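# Stand the cat litter pouch upright with clip attached

## Task

Set the cat litter pouch upright near the centre of the table, one of its wide faces turned toward the robot arms, and keep it apart from both the pan and the scoop. The clip must finish attached to the pouch and holding on tightly. The pan must still be upright at the end. Call finished_scene yourself once this is true.

## Robot and tools

Robot: two 6-joint arms, left_arm and right_arm, each with a two-finger parallel gripper. Calibrated bases in the scene frame: left_arm at (-0.024, +0.244, 0) m with quat_wxyz (1, 0, 0, 0); right_arm at (+0.041, -0.340, 0) m with quat_wxyz (1, 0, 0, 0.012), a slight yaw.

Frame: every position, quaternion and target is in the scene frame. The origin sits at table-top height, halfway between the nominal bases. +x points out across the table, +z points up, and +y is toward left_arm. Left and right in camera images do not follow the arm names. Gripper axes: the fingers extend along the gripper's +z and spread along its y. end_effector_position is the spot between the finger pads, roughly 1 cm short of the fingertips. Reported poses can be off by a few centimetres, more when an arm reaches far.

Row format (used by execute_actions and move): always 16 numbers, covering both arms even when one is idle. The first 8 are left_arm: x, y, z in metres, then qw, qx, qy, qz (w first), then opening. The last 8 are the same for right_arm. Position and quaternion are an absolute pose in the scene frame, not an offset. Opening runs from -1 (shut) to +1 (fully open, 0.094 m). A 0 opening is a real command, so to leave a gripper unchanged resend its current command (see Tool commands). To park an arm, resend in every call the exact position and quaternion from the last result before it stopped, with its wanted opening. To hold an orientation, repeat the same quaternion in every row rather than copying the drifting measured one.

execute_actions(actions, cameras): actions is a list of actions; each action is a list of 1 to 15 rows, one row per control step of 1/30 s; if fewer than 15 rows, the last row repeats to fill 15 steps. An action is rejected for both arms if any target lies more than 0.6 m from that gripper's current position along any of the gripper's own axes; the whole call is rejected if its first action fails this or any action is malformed. An empty list just reports state. cameras picks images: omitted, null or ["all"] gives all, [] gives none; names are cam_high and cam_low (896x504 each).

move(target, speed, blend, opening_speed, blocking, cameras): drives each gripper in a straight line from its Hand target to the target pose. target is one 16-number row or a list of up to 15 rows (no 0.6 m limit). speed is the path's top speed in m/s, 0.002 to 2.9, default 0.25, rotation capped at twice that in rad/s; one value or one per target. blend, in metres, rounds corners at intermediate targets (default 0). opening_speed is the rate of the commanded opening per second on the -1..+1 scale, minimum 0.2; use a low value to close gently on soft items. blocking=false returns after about 0.5 s while motion continues; a new move replaces a running one. Moves are capped at 10 s. Openings in later list targets apply only after all motion settles there. Paths ignore obstacles and the other arm, and grippers lag and overshoot more at high speed or near full stretch. Keep paths away from an arm's own base; it can flip the shoulder.

wait(seconds 0 to 10, cameras): lets time pass with the last commands held; a running move carries on. stop(cameras): brakes a running move. zoom_image(camera cam_high or cam_low, region [x0, y0, x1, y1] in pixels from the top-left, at most 504x504) enlarges part of that camera's latest image. read_manual(section "licences") only returns licence text. finished_scene(scene: the current scene number) ends the scene irreversibly; the goal must hold without the robot.

Control behaviour: each step the commanded orientation is limited to within 40 degrees of the measured one, and position takes priority over orientation. One action may fall short; after it, each arm heads for its Hand target, so send the rest next time. Friction and weight can leave a free gripper a centimetre or more off target without any contact.

Results: each arm's end_effector_position and end_effector_quat_wxyz, Hand target, Tool commands, Joint positions (last value is finger opening in metres), Joint velocities ("within noise" means at rest), joint torques (include gravity; joints 1 to 3 wrap at ±28 N m), grip_measured (opening on the -1..+1 scale, reading slightly wide when empty, about 0.064 narrower than a squeezed hard part), and Time used. Move results add a move: line: done (at rest within 10 mm and 2 degrees), off_target, moving, held (a check blocked a step, or the clearance check ended the path) or fault, plus limits=paced (pose clipped) or limits=held. Neither done nor off_target tells you about contact. Gripping force is about 50 to 64 N per pad; it reaches full force about 0.05 below the touch reading (more for small, round or soft parts). To release, command well above grip_measured.

Avoid: dropping or releasing moving objects, fast impacts, shoving hard, anything leaving the table, arms touching or one gripper closing on the other's fingers, tipping the pan. Watch for MOTOR HOT (75 °C) and OVER-TEMPERATURE FAULT (90 °C, the arm folds and idles); long stretched holds, carried loads and pushing at unreachable poses heat motors. A loose object may occasionally be nudged by an outside disturbance.

Each tool is called after "Request:" as a command line: name --argument value for each argument, lists and objects as JSON in quotes; but a table of rows of numbers goes row by row, as --pt "numbers of a row", without its own name.

## Session

Request:
execute_actions --actions '[]'

Request:
zoom_image --camera "cam_high" --region '[360, 170, 600, 340]'

Request:
zoom_image --camera "cam_low" --region '[400, 150, 720, 310]'

Scene clock: 0.00 s.
left_arm: end_effector_position=(+0.1681, +0.5915, +0.1738) grip_measured=+1.000 end_effector_quat_wxyz=(-0.401, +0.723, -0.498, -0.263) | right_arm: end_effector_position=(+0.3793, -0.5114, +0.1383) grip_measured=+1.000 end_effector_quat_wxyz=(+0.661, +0.421, +0.621, -0.029)
Joint positions: left_arm=[0.805 1.402 0.912 -0.226 -0.605 -0.848 0.094] | right_arm=[-0.353 1.501 0.26 1.11 0.308 0.592 0.094]
Joint velocities: within noise
Joint torques (N m): no reading
Motor temperatures (°C): left_arm=[29 30 33 29 28 30 28] | right_arm=[27 33 31 27 26 27 28]
Heat: left arm: 33 °C; right arm: 33 °C.
Hand target: left_arm +0.1669, +0.5919, +0.1785; -0.403, +0.722, -0.495, -0.266 | right_arm +0.3797, -0.5119, +0.1393; +0.661, +0.419, +0.621, -0.032
Tool commands: left_gripper/opening=+1.0 right_gripper/opening=+1.0

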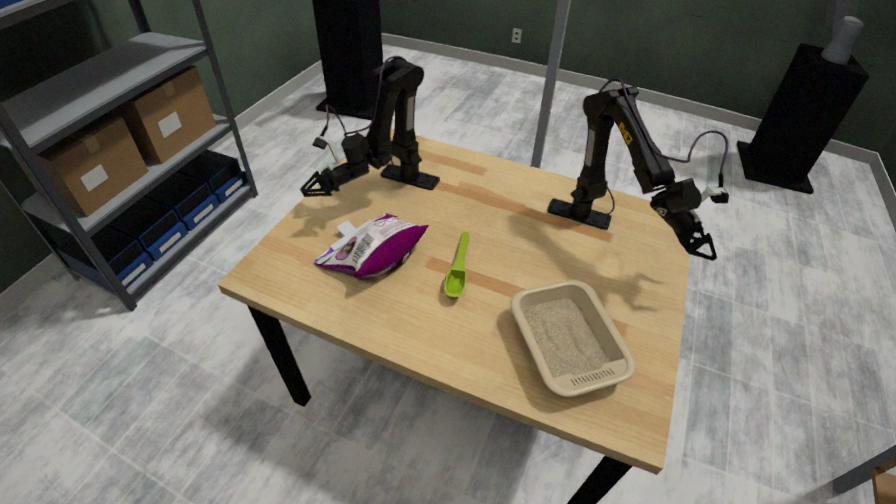

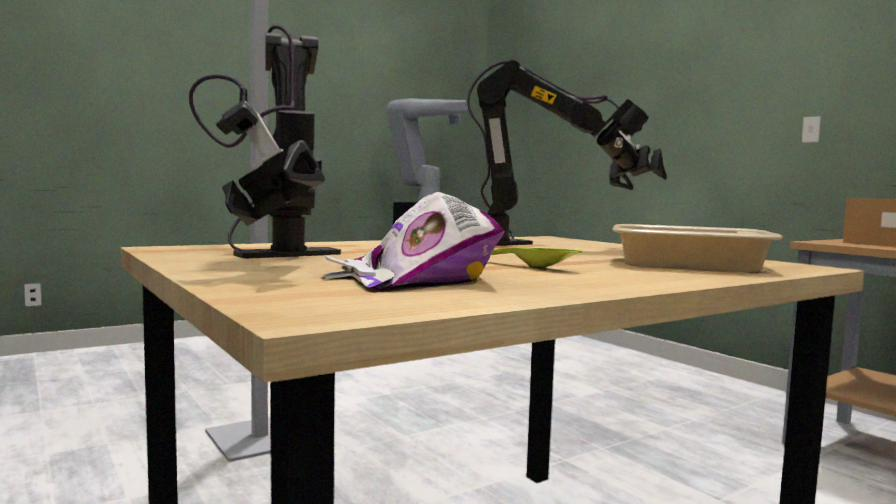

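Scaled by 2.100.

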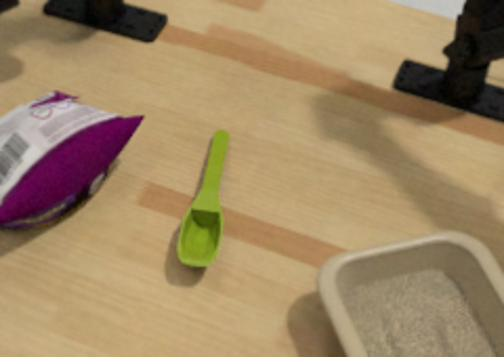

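Scaled by 1.575.

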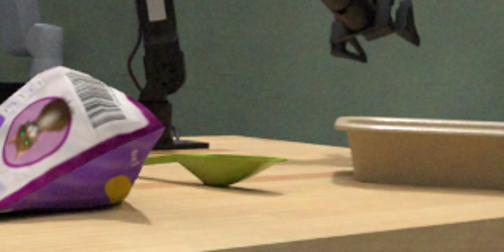

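Request:
zoom_image --camera "cam_high" --region '[300, 195, 450, 295]'

Request:
zoom_image --camera "cam_low" --region '[310, 180, 520, 300]'

Scaled by 3.360.

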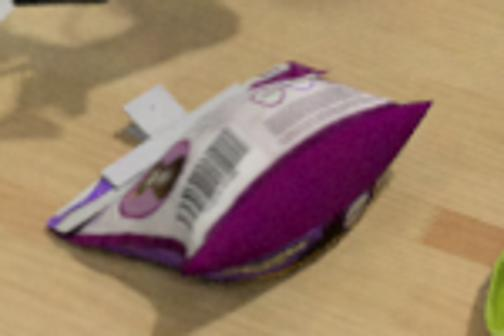

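Scaled by 2.400.

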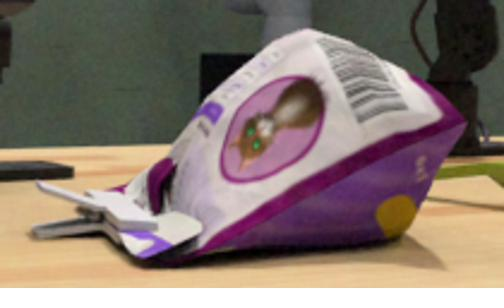

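Request:
move --pt "0.318 -0.03 0.12 0 -0.1305 0.9914 0 0.277 0.3793 -0.5114 0.1383 0.661 0.421 0.621 -0.029 1" --pt "0.318 -0.03 0.026 0 -0.1305 0.9914 0 0.277 0.3793 -0.5114 0.1383 0.661 0.421 0.621 -0.029 1" --speed '[0.4, 0.15]'

Request:
zoom_image --camera "cam_high" --region '[400, 190, 540, 320]'

Request:
zoom_image --camera "cam_low" --region '[440, 150, 640, 300]'

Scene clock: 6.30 s.
left_arm: end_effector_position=(+0.3175, -0.0306, +0.0341) grip_measured=+0.278 end_effector_quat_wxyz=(+0.003, -0.132, +0.991, -0.003) | right_arm: end_effector_position=(+0.3793, -0.5114, +0.1383) grip_measured=+1.000 end_effector_quat_wxyz=(+0.661, +0.421, +0.620, -0.029)
Joint positions: left_arm=[-0.68 2.257 1.856 -1.161 -0.001 -0.945 0.06] | right_arm=[-0.353 1.501 0.26 1.11 0.308 0.592 0.094]
Joint velocities: within noise
Joint torques (N m): left_arm=[0.21 -10.1 5.75 0.54 0.02 0.04] | right_arm=[-0.08 -4.3 4.82 1.75 -0.07 -0.03]
Motor temperatures (°C): left_arm=[29 31 35 30 28 30 28] | right_arm=[27 33 32 30 26 27 28]
Heat: left arm: 35 °C; right arm: 33 °C.
Hand target: left_arm +0.3180, -0.0299, +0.0262; +0.000, -0.131, +0.991, +0.000 | right_arm +0.3793, -0.5114, +0.1383; +0.661, +0.421, +0.621, -0.029
Off the commanded pose: left_arm 0.008 m, 1 deg | right_arm 0.000 m, 0 deg.
move: done

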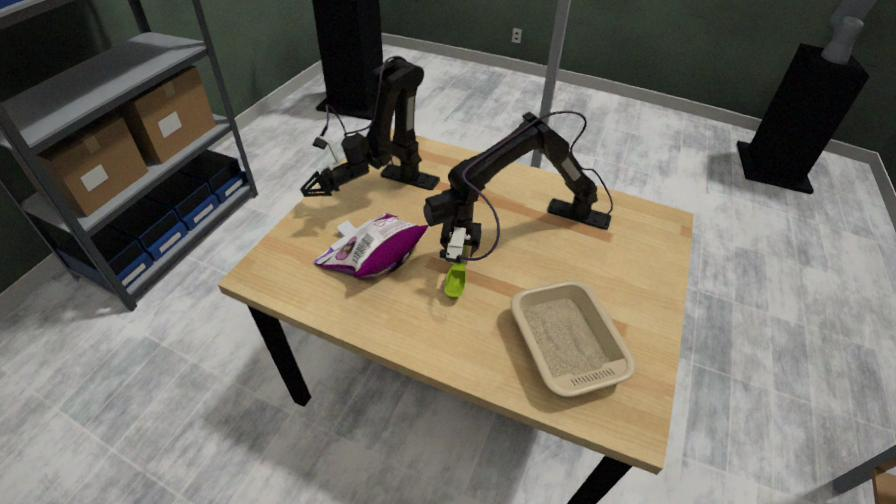

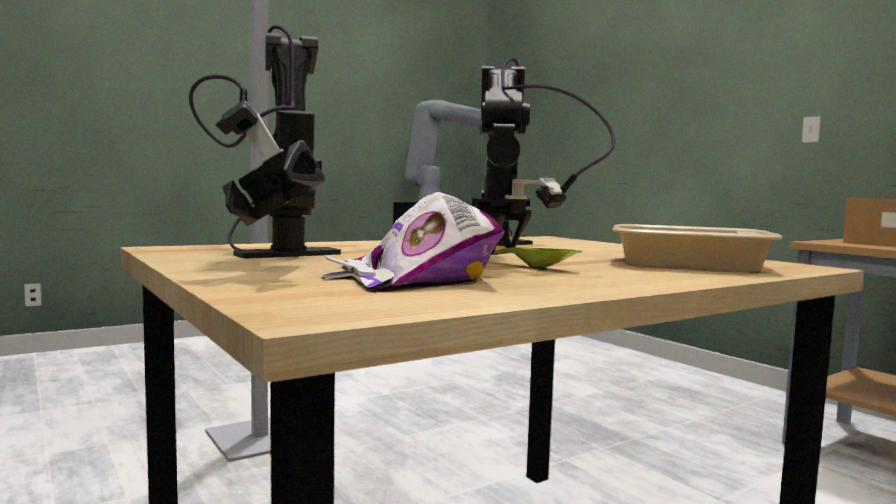

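Scaled by 3.600.

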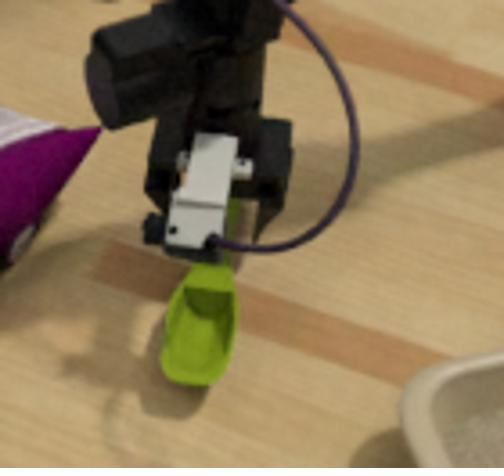

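Scaled by 2.520.

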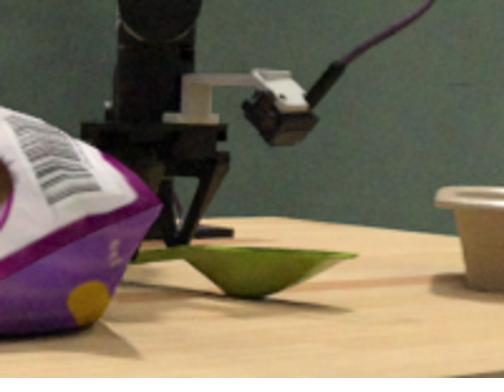

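Request:
move --pt "0.318 -0.03 0.014 0 -0.1305 0.9914 0 0.277 0.3793 -0.5114 0.1383 0.661 0.421 0.621 -0.029 1" --pt "0.318 -0.03 0.014 0 -0.1305 0.9914 0 -0.9 0.3793 -0.5114 0.1383 0.661 0.421 0.621 -0.029 1" --speed 0.15 --opening_speed 2

Request:
zoom_image --camera "cam_high" --region '[400, 190, 540, 320]'

Request:
zoom_image --camera "cam_low" --region '[440, 150, 640, 300]'

Scene clock: 8.17 s.
left_arm: end_effector_position=(+0.3192, -0.0323, +0.0260) grip_measured=-0.575 end_effector_quat_wxyz=(+0.007, -0.131, +0.991, -0.008) | right_arm: end_effector_position=(+0.3793, -0.5114, +0.1383) grip_measured=+1.000 end_effector_quat_wxyz=(+0.661, +0.421, +0.620, -0.029)
Joint positions: left_arm=[-0.68 2.26 1.828 -1.118 0 -0.943 0.02] | right_arm=[-0.353 1.501 0.26 1.11 0.308 0.592 0.094]
Joint velocities: within noise
Joint torques (N m): left_arm=[0.21 -9.61 5.23 0.62 0.01 0.07] | right_arm=[-0.21 -4.29 4.88 1.73 -0.05 0]
Motor temperatures (°C): left_arm=[29 32 35 30 28 30 28] | right_arm=[27 33 32 30 26 27 28]
Heat: left arm: 35 °C; right arm: 33 °C.
Hand target: left_arm +0.3178, -0.0297, +0.0142; +0.000, -0.131, +0.991, +0.000 | right_arm +0.3793, -0.5114, +0.1383; +0.661, +0.421, +0.621, -0.029
Off the commanded pose: left_arm 0.012 m, 1 deg | right_arm 0.000 m, 0 deg.
move: off_target (left_arm); target 2's new opening was sent with left_arm's hand 0.012 m and 1 deg from that target

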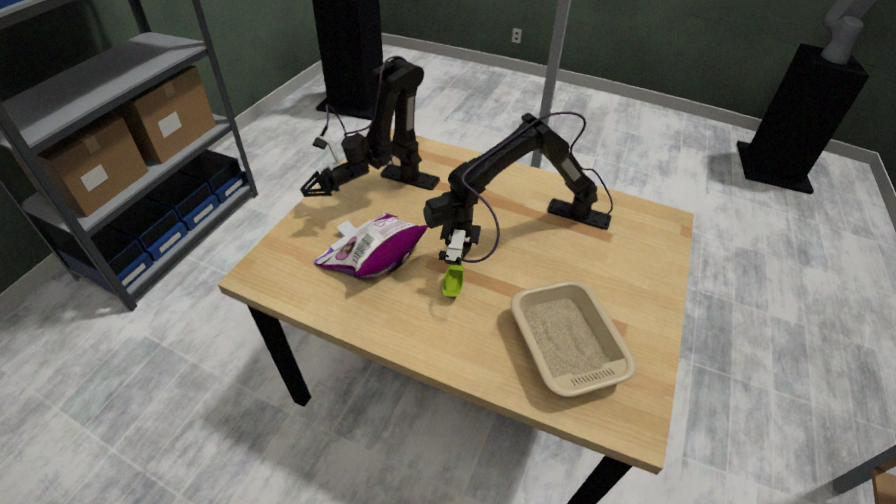

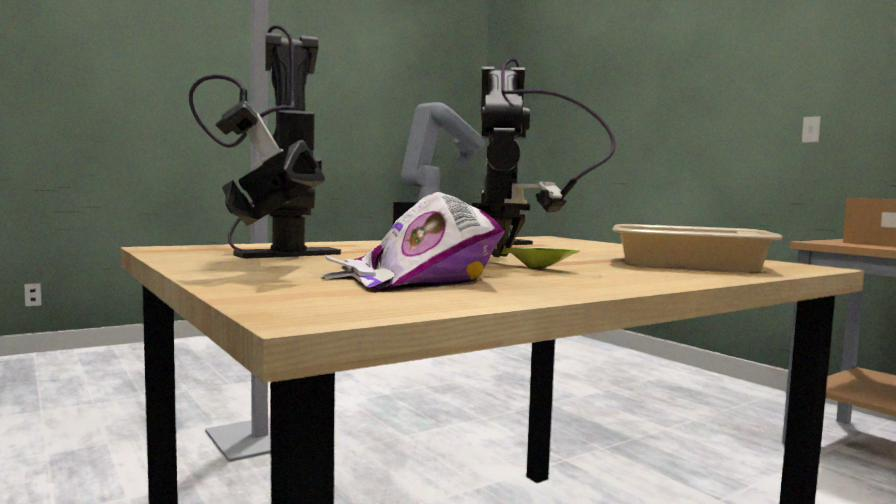

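Scaled by 3.600.

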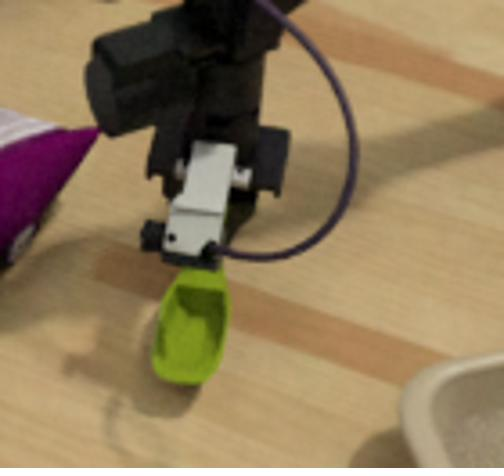

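Scaled by 2.520.

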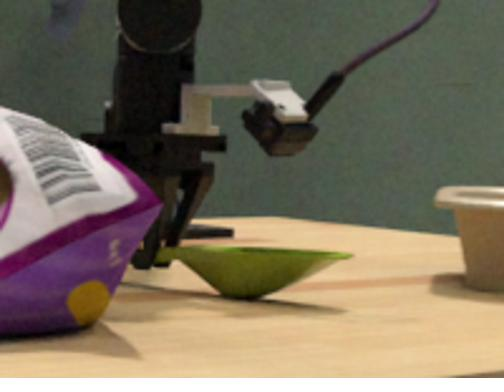

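Request:
move --pt "0.30 0.0 0.13 0 -0.2164 0.9763 0 -0.9 0.3793 -0.5114 0.1383 0.661 0.421 0.621 -0.029 1" --pt "0.19 0.19 0.13 0 -0.342 0.9397 0 -0.9 0.3793 -0.5114 0.1383 0.661 0.421 0.621 -0.029 1" --pt "0.19 0.37 0.10 0 -0.5 0.866 0 -0.9 0.3793 -0.5114 0.1383 0.661 0.421 0.621 -0.029 1" --pt "0.19 0.38 0.024 0 -0.5 0.866 0 -0.9 0.3793 -0.5114 0.1383 0.661 0.421 0.621 -0.029 1" --speed '[0.3, 0.35, 0.3, 0.15]' --blend '[0.06, 0.06, 0.03, 0]'

Request:
zoom_image --camera "cam_low" --region '[440, 150, 740, 300]'

Request:
zoom_image --camera "cam_high" --region '[500, 160, 700, 320]'

Scene clock: 11.47 s.
left_arm: end_effector_position=(+0.1895, +0.3781, +0.0274) grip_measured=-0.575 end_effector_quat_wxyz=(-0.002, -0.500, +0.866, +0.000) | right_arm: end_effector_position=(+0.3793, -0.5114, +0.1383) grip_measured=+1.000 end_effector_quat_wxyz=(+0.661, +0.421, +0.620, -0.029)
Joint positions: left_arm=[0.556 1.588 0.911 -0.897 -0.001 -0.49 0.02] | right_arm=[-0.353 1.501 0.26 1.11 0.308 0.593 0.094]
Joint velocities: within noise
Joint torques (N m): left_arm=[0.43 -4.52 5.18 0.6 -0.01 0.04] | right_arm=[-0.03 -4.15 4.93 1.75 0.03 -0.03]
Motor temperatures (°C): left_arm=[29 33 35 30 28 30 28] | right_arm=[27 34 33 31 26 27 28]
Heat: left arm: 35 °C; right arm: 34 °C.
Hand target: left_arm +0.1899, +0.3799, +0.0240; +0.000, -0.500, +0.866, +0.000 | right_arm +0.3793, -0.5114, +0.1383; +0.661, +0.421, +0.621, -0.029
Off the commanded pose: left_arm 0.004 m, 0 deg | right_arm 0.000 m, 0 deg.
move: done

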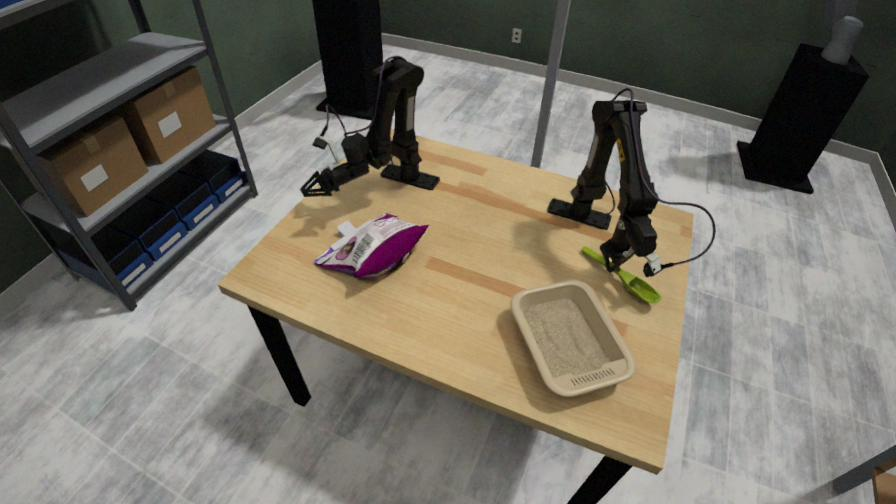

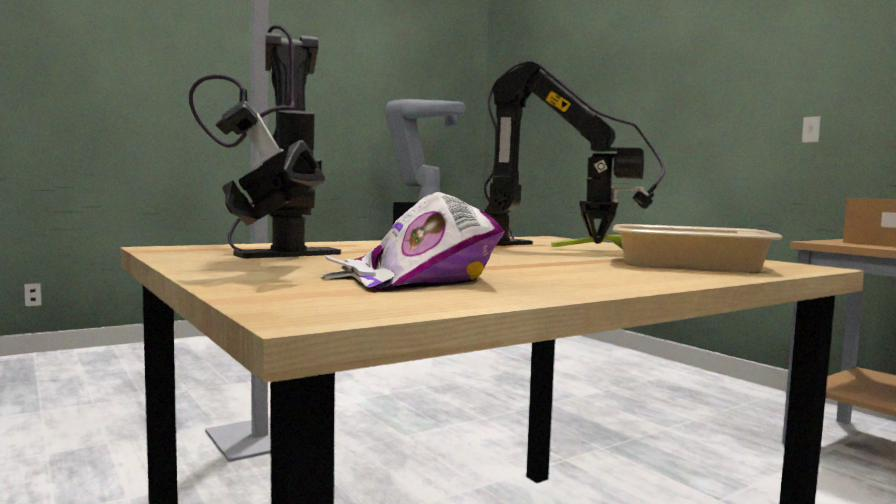

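Scaled by 1.680.

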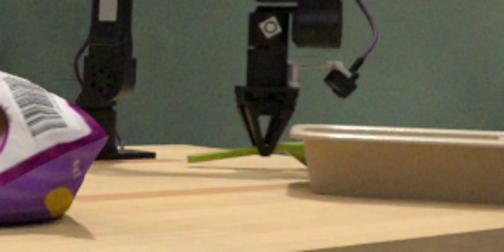

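Scaled by 2.520.

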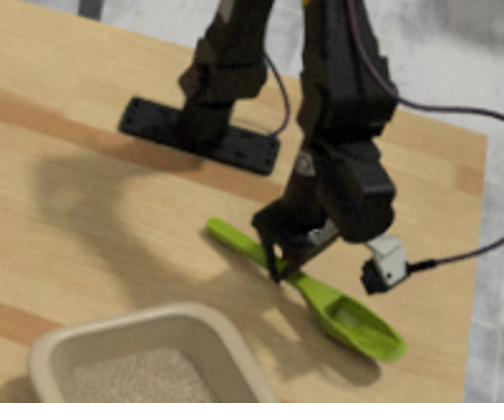

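Request:
move --pt "0.19 0.38 0.018 0 -0.5 0.866 0 -0.9 0.3793 -0.5114 0.1383 0.661 0.421 0.621 -0.029 1" --pt "0.19 0.38 0.018 0 -0.5 0.866 0 0.1 0.3793 -0.5114 0.1383 0.661 0.421 0.621 -0.029 1" --pt "0.19 0.37 0.12 0 -0.5 0.866 0 0.1 0.3793 -0.5114 0.1383 0.661 0.421 0.621 -0.029 1" --pt "0.20 0.13 0.15 0 0.3827 0.9239 0 0.1 0.3793 -0.5114 0.1383 0.661 0.421 0.621 -0.029 1" --pt "0.185 -0.18 0.11 0.433 0.75 0.433 0.25 0.1 0.3793 -0.5114 0.1383 0.661 0.421 0.621 -0.029 1" --pt "0.205 -0.212 0.036 0.433 0.75 0.433 0.25 0.277 0.3793 -0.5114 0.1383 0.661 0.421 0.621 -0.029 1" --speed '[0.2, 0.2, 0.3, 0.6, 0.6, 0.25]' --blend '[0, 0, 0.03, 0.06, 0.03, 0]'

Request:
zoom_image --camera "cam_high" --region '[300, 160, 480, 300]'

Request:
zoom_image --camera "cam_low" --region '[310, 150, 560, 300]'

Scene clock: 18.93 s.
left_arm: end_effector_position=(+0.2033, -0.2099, +0.0419) grip_measured=+0.276 end_effector_quat_wxyz=(+0.434, +0.750, +0.432, +0.252) | right_arm: end_effector_position=(+0.3793, -0.5114, +0.1383) grip_measured=+1.000 end_effector_quat_wxyz=(+0.661, +0.421, +0.620, -0.029)
Joint positions: left_arm=[-1.331 2.087 1.092 0.303 -0.679 1.095 0.06] | right_arm=[-0.353 1.501 0.26 1.11 0.308 0.593 0.094]
Joint velocities: within noise
Joint torques (N m): left_arm=[0.47 -8.27 6.53 1.82 -0.2 -0.01] | right_arm=[-0.01 -4.11 4.89 1.76 -0.03 -0.02]
Motor temperatures (°C): left_arm=[29 33 35 30 28 30 28] | right_arm=[27 34 33 32 26 27 28]
Heat: left arm: 35 °C; right arm: 34 °C.
Hand target: left_arm +0.2049, -0.2118, +0.0360; +0.433, +0.750, +0.433, +0.250 | right_arm +0.3793, -0.5114, +0.1383; +0.661, +0.421, +0.621, -0.029
Off the commanded pose: left_arm 0.006 m, 0 deg | right_arm 0.000 m, 0 deg.
move: done

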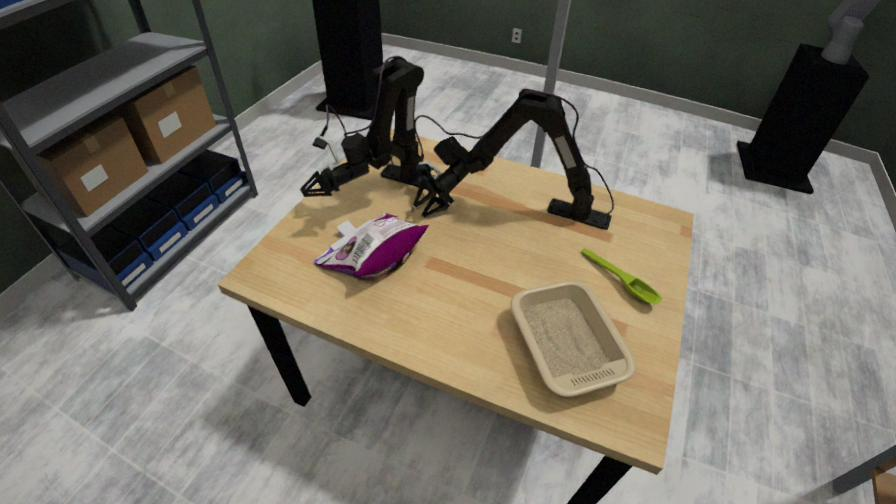

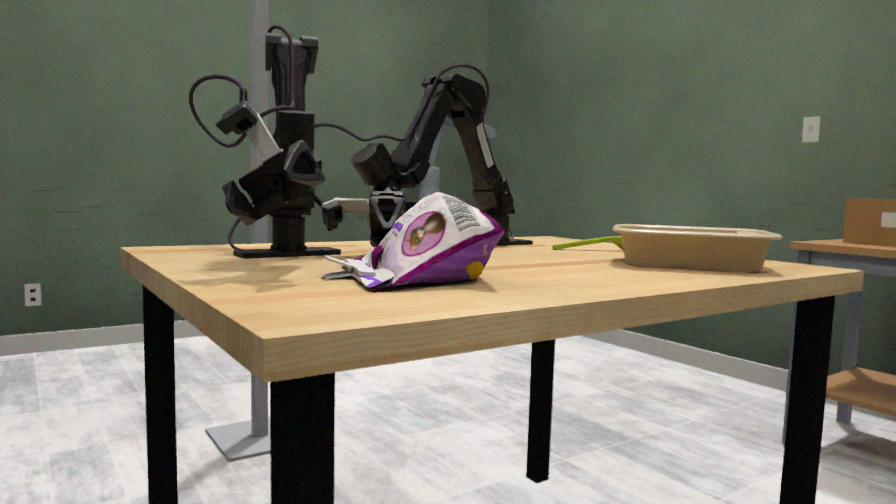

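Scaled by 2.800.

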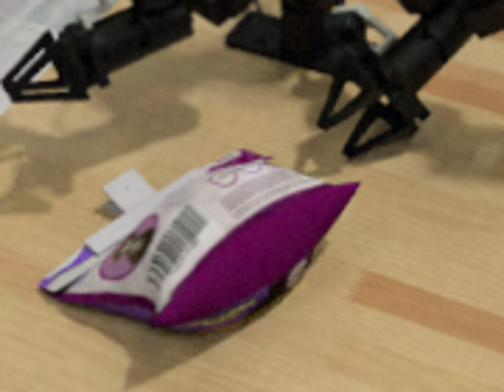

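Scaled by 2.016.

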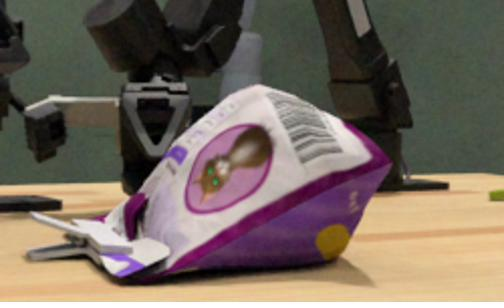

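Request:
move --pt "0.287 -0.260 0.033 0.433 0.75 0.433 0.25 0.277 0.3793 -0.5114 0.1383 0.661 0.421 0.621 -0.029 1" --pt "0.287 -0.260 0.033 0.433 0.75 0.433 0.25 -1 0.3793 -0.5114 0.1383 0.661 0.421 0.621 -0.029 1" --speed 0.15 --opening_speed 2

Request:
zoom_image --camera "cam_high" --region '[300, 160, 480, 300]'

Request:
zoom_image --camera "cam_low" --region '[310, 150, 560, 300]'

Scene clock: 21.37 s.
left_arm: end_effector_position=(+0.2836, -0.2547, +0.0343) grip_measured=-0.989 end_effector_quat_wxyz=(+0.427, +0.756, +0.427, +0.253) | right_arm: end_effector_position=(+0.3793, -0.5114, +0.1383) grip_measured=+1.000 end_effector_quat_wxyz=(+0.661, +0.421, +0.620, -0.029)
Joint positions: left_arm=[-1.181 2.303 1.434 0.229 -0.556 1.216 0.001] | right_arm=[-0.353 1.501 0.26 1.11 0.308 0.593 0.094]
Joint velocities: within noise
Joint torques (N m): left_arm=[0.16 -10.25 8.79 1.84 -0.19 -0.17] | right_arm=[-0.18 -4.12 4.97 1.76 0 -0.01]
Motor temperatures (°C): left_arm=[29 33 36 31 28 30 28] | right_arm=[27 34 33 32 26 27 28]
Heat: left arm: 36 °C; right arm: 34 °C.
Hand target: left_arm +0.2868, -0.2598, +0.0331; +0.433, +0.750, +0.433, +0.250 | right_arm +0.3793, -0.5114, +0.1383; +0.661, +0.421, +0.621, -0.029
Off the commanded pose: left_arm 0.006 m, 1 deg | right_arm 0.000 m, 0 deg.
move: done

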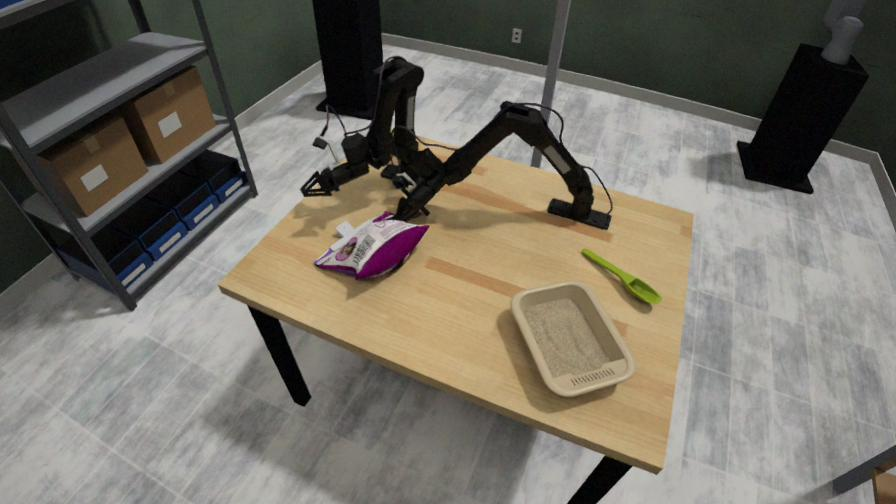

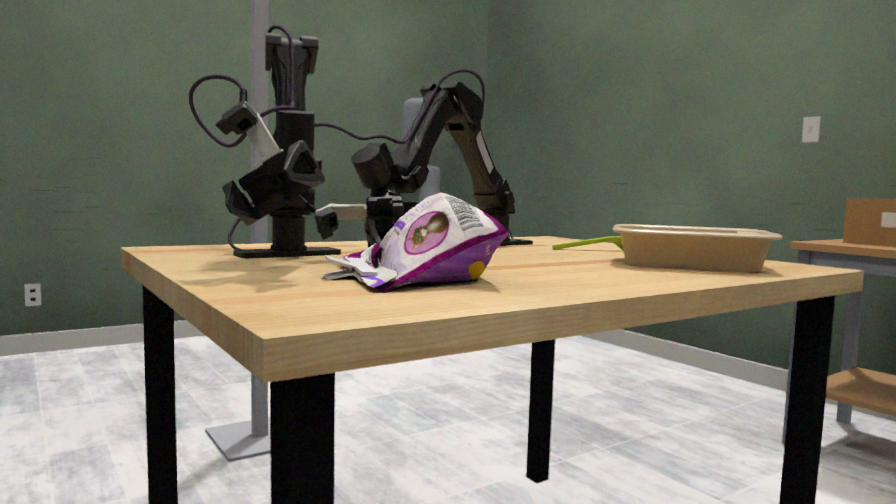

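Scaled by 2.800.

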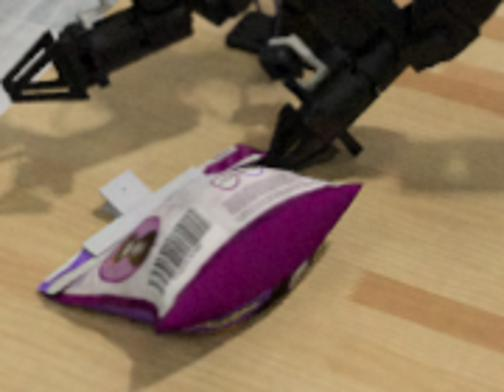

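Scaled by 2.016.

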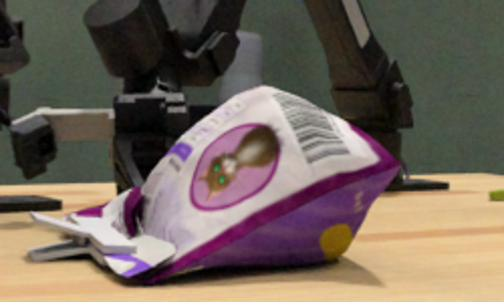

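Request:
move --pt "0.30 -0.15 0.05 0.433 0.75 0.433 0.25 -1 0.3793 -0.5114 0.1383 0.661 0.421 0.621 -0.029 1" --pt "0.36 0.06 0.05 0.433 0.75 0.433 0.25 -1 0.3793 -0.5114 0.1383 0.661 0.421 0.621 -0.029 1" --speed 0.16 --blend 0.05

Request:
zoom_image --camera "cam_high" --region '[340, 160, 560, 320]'

Request:
zoom_image --camera "cam_low" --region '[310, 150, 660, 300]'

Scene clock: 24.33 s.
left_arm: end_effector_position=(+0.3493, +0.0408, +0.0406) grip_measured=-0.990 end_effector_quat_wxyz=(+0.439, +0.769, +0.409, +0.218) | right_arm: end_effector_position=(+0.3793, -0.5114, +0.1383) grip_measured=+1.000 end_effector_quat_wxyz=(+0.661, +0.421, +0.620, -0.029)
Joint positions: left_arm=[-0.435 1.766 0.56 0.653 0.158 1.64 0] | right_arm=[-0.353 1.501 0.26 1.11 0.308 0.593 0.094]
Joint velocities: within noise
Joint torques (N m): left_arm=[2.07 -8.43 4.46 1.96 -0.67 -0.12] | right_arm=[0.01 -4.11 4.86 1.74 -0.05 -0.03]
Motor temperatures (°C): left_arm=[29 34 36 31 28 30 28] | right_arm=[27 34 33 33 26 27 28]
Heat: left arm: 36 °C; right arm: 34 °C.
Hand target: left_arm +0.3596, +0.0597, +0.0498; +0.433, +0.750, +0.433, +0.250 | right_arm +0.3793, -0.5114, +0.1383; +0.661, +0.421, +0.621, -0.029
Off the commanded pose: left_arm 0.024 m, 5 deg | right_arm 0.000 m, 0 deg.
move: off_target (left_arm)

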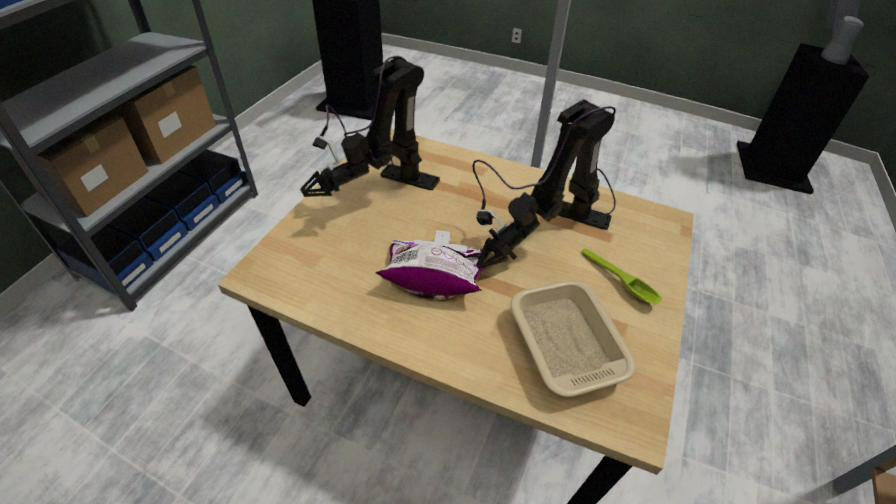

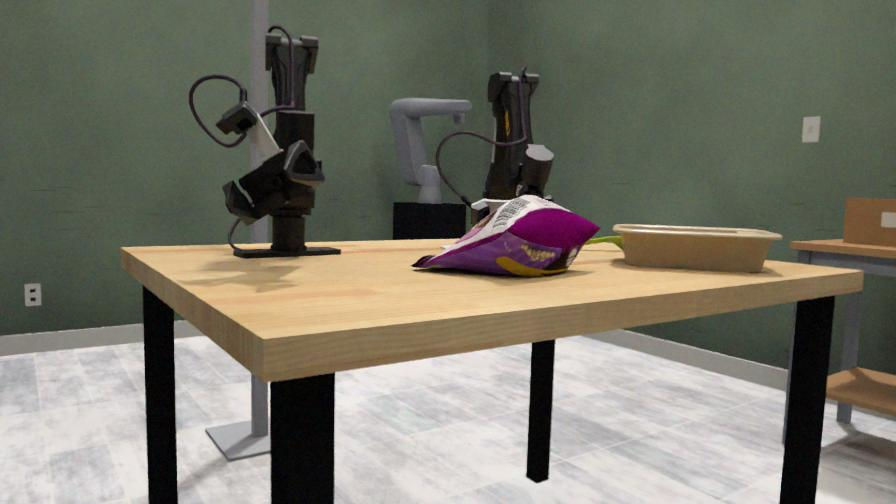

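Scaled by 2.291.

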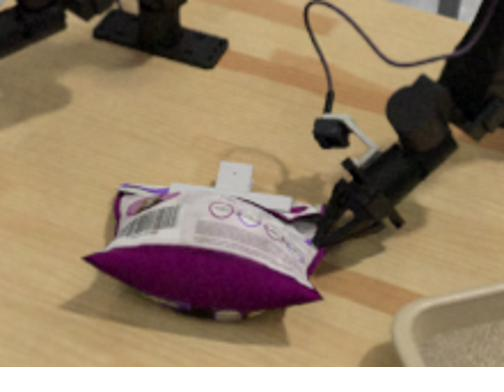

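Scaled by 1.440.

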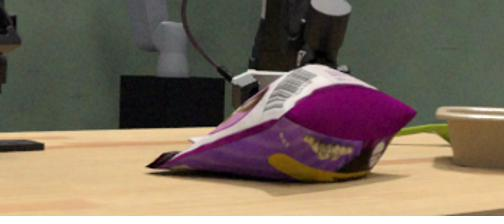

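Request:
move --pt "0.365 0.09 0.045 0.433 0.75 0.433 0.25 -1 0.34 -0.33 0.17 0.3827 0 0.9239 0 0.277" --pt "0.375 0.155 0.045 0.433 0.75 0.433 0.25 -1 0.27 -0.13 0.12 0.4096 -0.7094 0.4967 -0.2868 0.277" --speed '[0.35, 0.45]' --blend '[0.04, 0]'

Request:
zoom_image --camera "cam_high" --region '[380, 150, 580, 320]'

Request:
zoom_image --camera "cam_low" --region '[380, 150, 680, 300]'

Scene clock: 31.80 s.
left_arm: end_effector_position=(+0.3625, +0.1287, +0.0390) grip_measured=-0.990 end_effector_quat_wxyz=(+0.454, +0.767, +0.400, +0.212) | right_arm: end_effector_position=(+0.2718, -0.1282, +0.1250) grip_measured=+0.279 end_effector_quat_wxyz=(-0.412, +0.709, -0.497, +0.285)
Joint positions: left_arm=[-0.085 1.755 0.524 0.634 0.486 1.835 0] | right_arm=[1.043 1.05 0.44 -0.039 0.602 -1.158 0.06]
Joint velocities: within noise
Joint torques (N m): left_arm=[2.88 -8.25 5.14 1.77 -0.77 -0.1] | right_arm=[0.46 -1.96 5.45 1.52 0.26 0.06]
Motor temperatures (°C): left_arm=[29 36 35 33 29 30 28] | right_arm=[27 34 34 34 26 27 28]
Heat: left arm: 36 °C; right arm: 34 °C.
Hand target: left_arm +0.3738, +0.1547, +0.0452; +0.434, +0.750, +0.433, +0.249 | right_arm +0.2700, -0.1300, +0.1200; -0.409, +0.710, -0.497, +0.287
Off the commanded pose: left_arm 0.030 m, 7 deg | right_arm 0.006 m, 0 deg.
move: off_target (left_arm)

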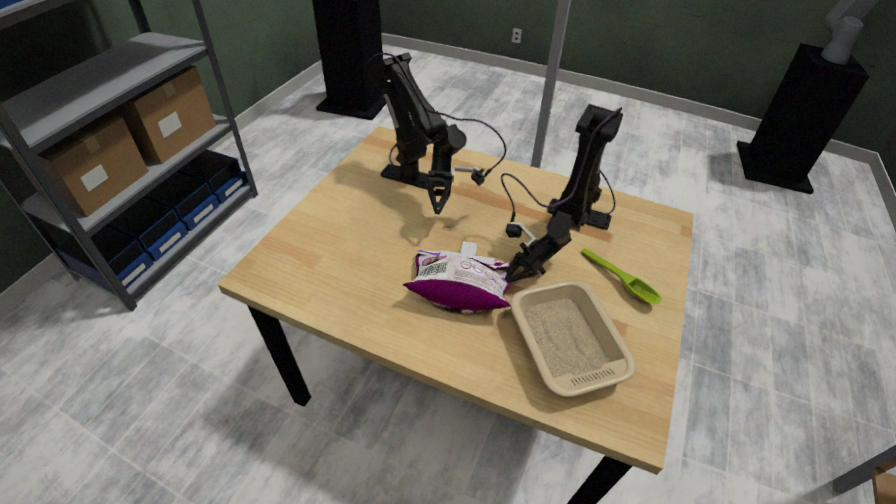

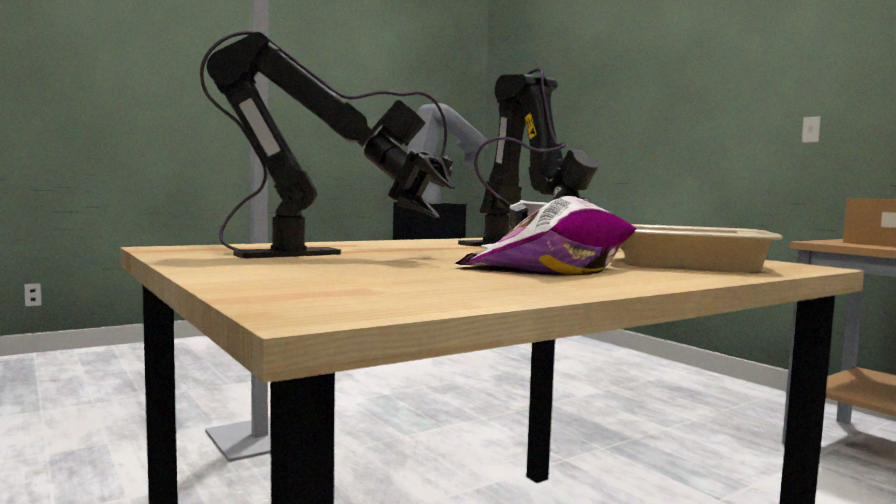

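Scaled by 2.520.

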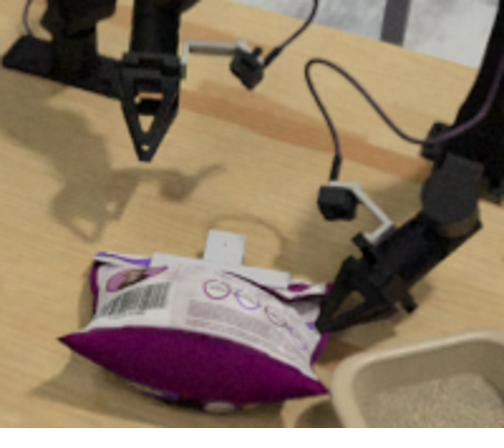

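Scaled by 1.680.

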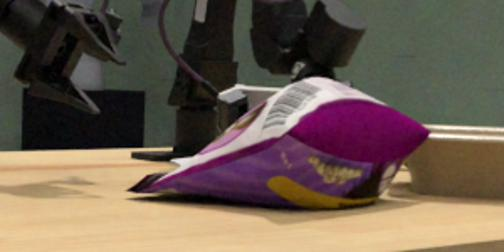

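Request:
move --pt "0.3635 0.1295 0.039 0.433 0.75 0.433 0.25 0.2 0.27 -0.13 0.12 0.4096 -0.7094 0.4967 -0.2868 0.277" --pt "0.295 0.168 0.075 0.433 0.75 0.433 0.25 0.2 0.30 -0.145 0.08 0.4096 -0.7094 0.4967 -0.2868 0.277" --pt "0.30 0.15 0.14 0.3696 0.2391 0.8924 -0.099 0.2 0.315 -0.139 0.05 0.4096 -0.7094 0.4967 -0.2868 0.277" --pt "0.282 0.118 0.06 0.2309 -0.3999 0.7682 -0.4435 0.277 0.318 -0.138 0.036 0.4096 -0.7094 0.4967 -0.2868 0.277" --speed '[0.2, 0.3, 0.6, 0.6]' --blend '[0, 0.03, 0.03, 0]'

Request:
zoom_image --camera "cam_high" --region '[390, 190, 550, 320]'

Request:
zoom_image --camera "cam_low" --region '[380, 150, 680, 300]'

Scene clock: 38.20 s.
left_arm: end_effector_position=(+0.2847, +0.1178, +0.0651) grip_measured=+0.276 end_effector_quat_wxyz=(+0.232, -0.399, +0.766, -0.448) | right_arm: end_effector_position=(+0.3199, -0.1335, +0.0427) grip_measured=+0.279 end_effector_quat_wxyz=(-0.415, +0.707, -0.493, +0.291)
Joint positions: left_arm=[-0.206 1.318 0.255 0.512 0.353 -1.365 0.06] | right_arm=[0.826 1.54 0.275 0.7 0.431 -1.313 0.06]
Joint velocities: within noise
Joint torques (N m): left_arm=[-0.39 -2.36 4.94 1.99 0.01 -0.01] | right_arm=[-0.9 -3.06 3.3 1.7 -0.01 0.02]
Motor temperatures (°C): left_arm=[29 34 36 33 29 30 28] | right_arm=[27 34 33 34 26 27 28]
Heat: left arm: 36 °C; right arm: 34 °C.
Hand target: left_arm +0.2819, +0.1180, +0.0601; +0.231, -0.400, +0.768, -0.444 | right_arm +0.3179, -0.1380, +0.0361; -0.409, +0.709, -0.497, +0.287
Off the commanded pose: left_arm 0.006 m, 1 deg | right_arm 0.008 m, 1 deg.
move: done

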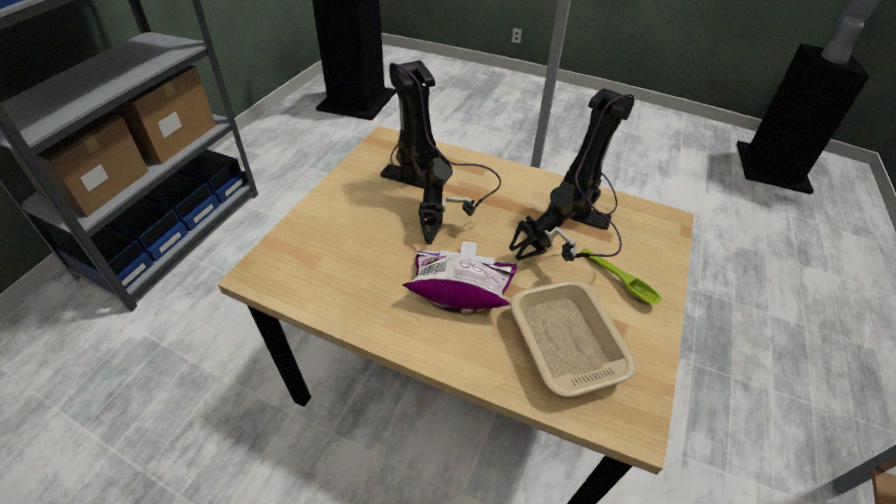

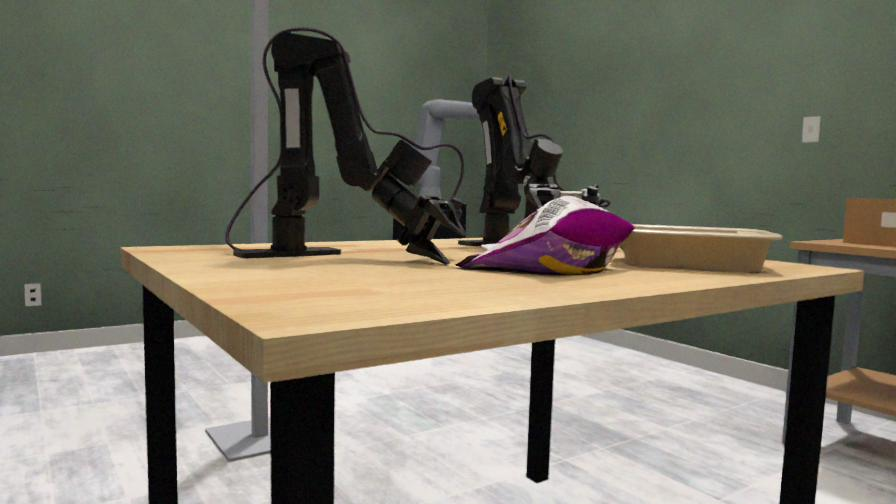

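Scaled by 3.150.

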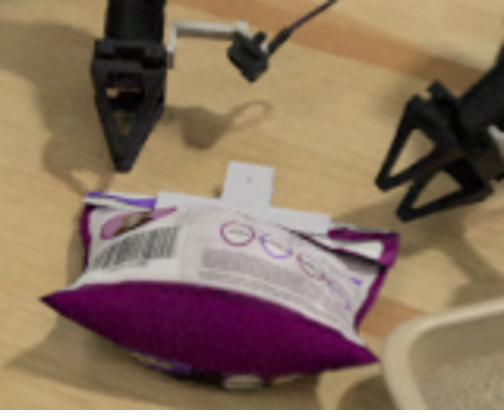

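Scaled by 1.680.

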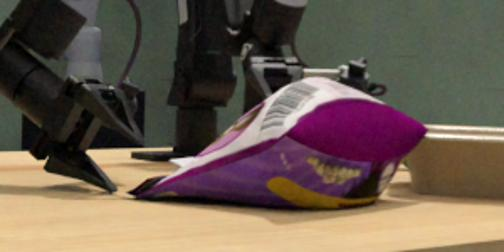

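Request:
move --pt "0.325 0.112 0.036 0.2309 -0.3999 0.7682 -0.4435 0.277 0.377 -0.118 0.034 0.4096 -0.7094 0.4967 -0.2868 0.277" --pt "0.332 0.107 0.046 0.2309 -0.3999 0.7682 -0.4435 -1 0.385 -0.118 0.046 0.4096 -0.7094 0.4967 -0.2868 -1" --speed '[0.18, 0.12]' --opening_speed 2.5

Request:
zoom_image --camera "cam_high" --region '[390, 190, 550, 320]'

Request:
zoom_image --camera "cam_low" --region '[380, 150, 680, 300]'

Scene clock: 40.40 s.
left_arm: end_effector_position=(+0.3221, +0.1101, +0.0347) grip_measured=-0.984 end_effector_quat_wxyz=(+0.216, -0.409, +0.774, -0.434) | right_arm: end_effector_position=(+0.3746, -0.1239, +0.0298) grip_measured=-0.981 end_effector_quat_wxyz=(-0.385, +0.725, -0.495, +0.284)
Joint positions: left_arm=[-0.207 1.628 0.382 0.645 0.35 -1.365 0.001] | right_arm=[0.686 1.727 0.484 0.637 0.312 -1.398 0.001]
Joint velocities: within noise
Joint torques (N m): left_arm=[-0.16 -5.09 7.01 2 0.06 0.01] | right_arm=[-1.05 -7.09 6.26 1.77 -0.06 0.06]
Motor temperatures (°C): left_arm=[29 34 36 33 29 30 28] | right_arm=[27 34 34 34 26 27 28]
Heat: left arm: 36 °C; right arm: 34 °C.
Hand target: left_arm +0.3315, +0.1071, +0.0462; +0.231, -0.400, +0.768, -0.443 | right_arm +0.3846, -0.1185, +0.0463; -0.410, +0.709, -0.497, +0.287
Off the commanded pose: left_arm 0.015 m, 2 deg | right_arm 0.020 m, 3 deg.
move: off_target (left_arm, right_arm)

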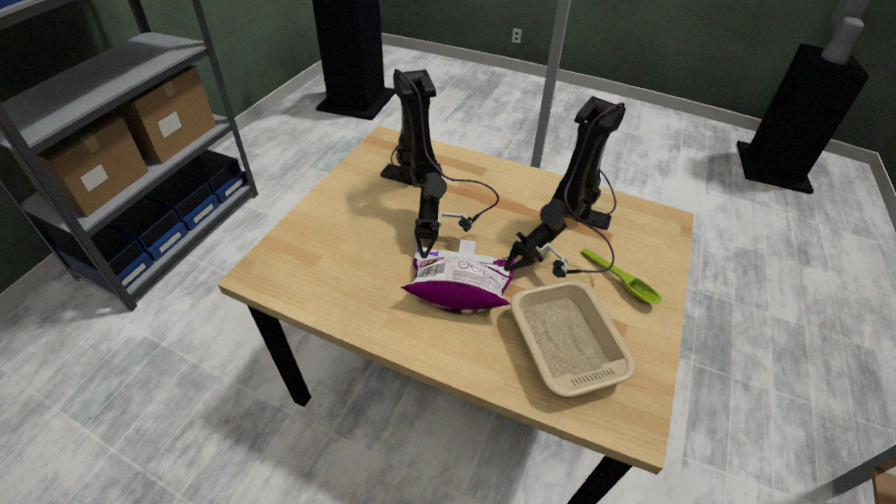

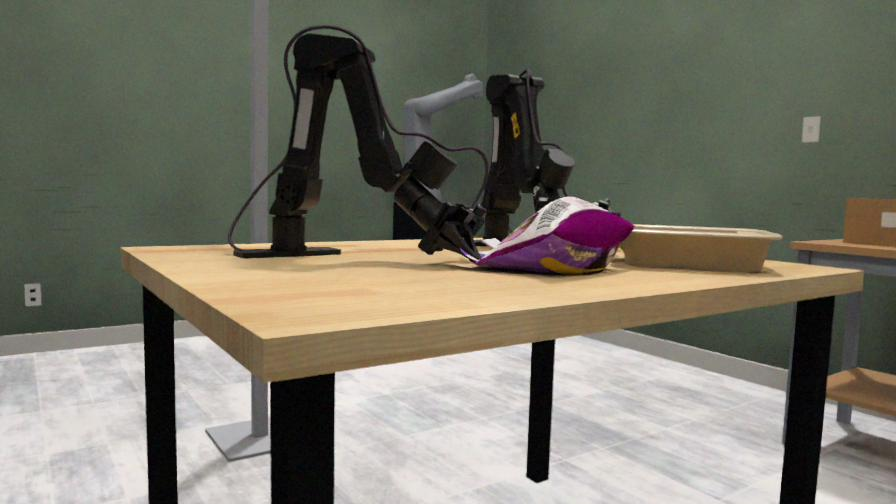

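Scaled by 3.150.

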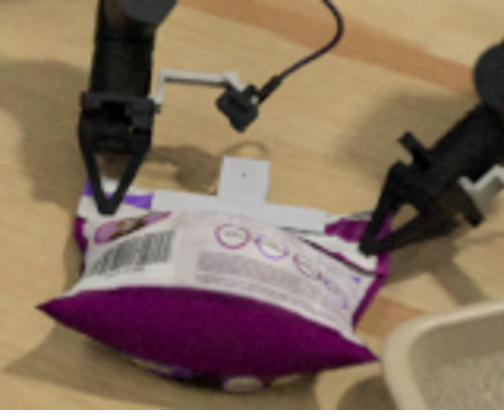

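Scaled by 1.680.

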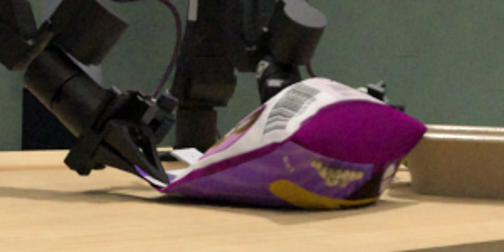

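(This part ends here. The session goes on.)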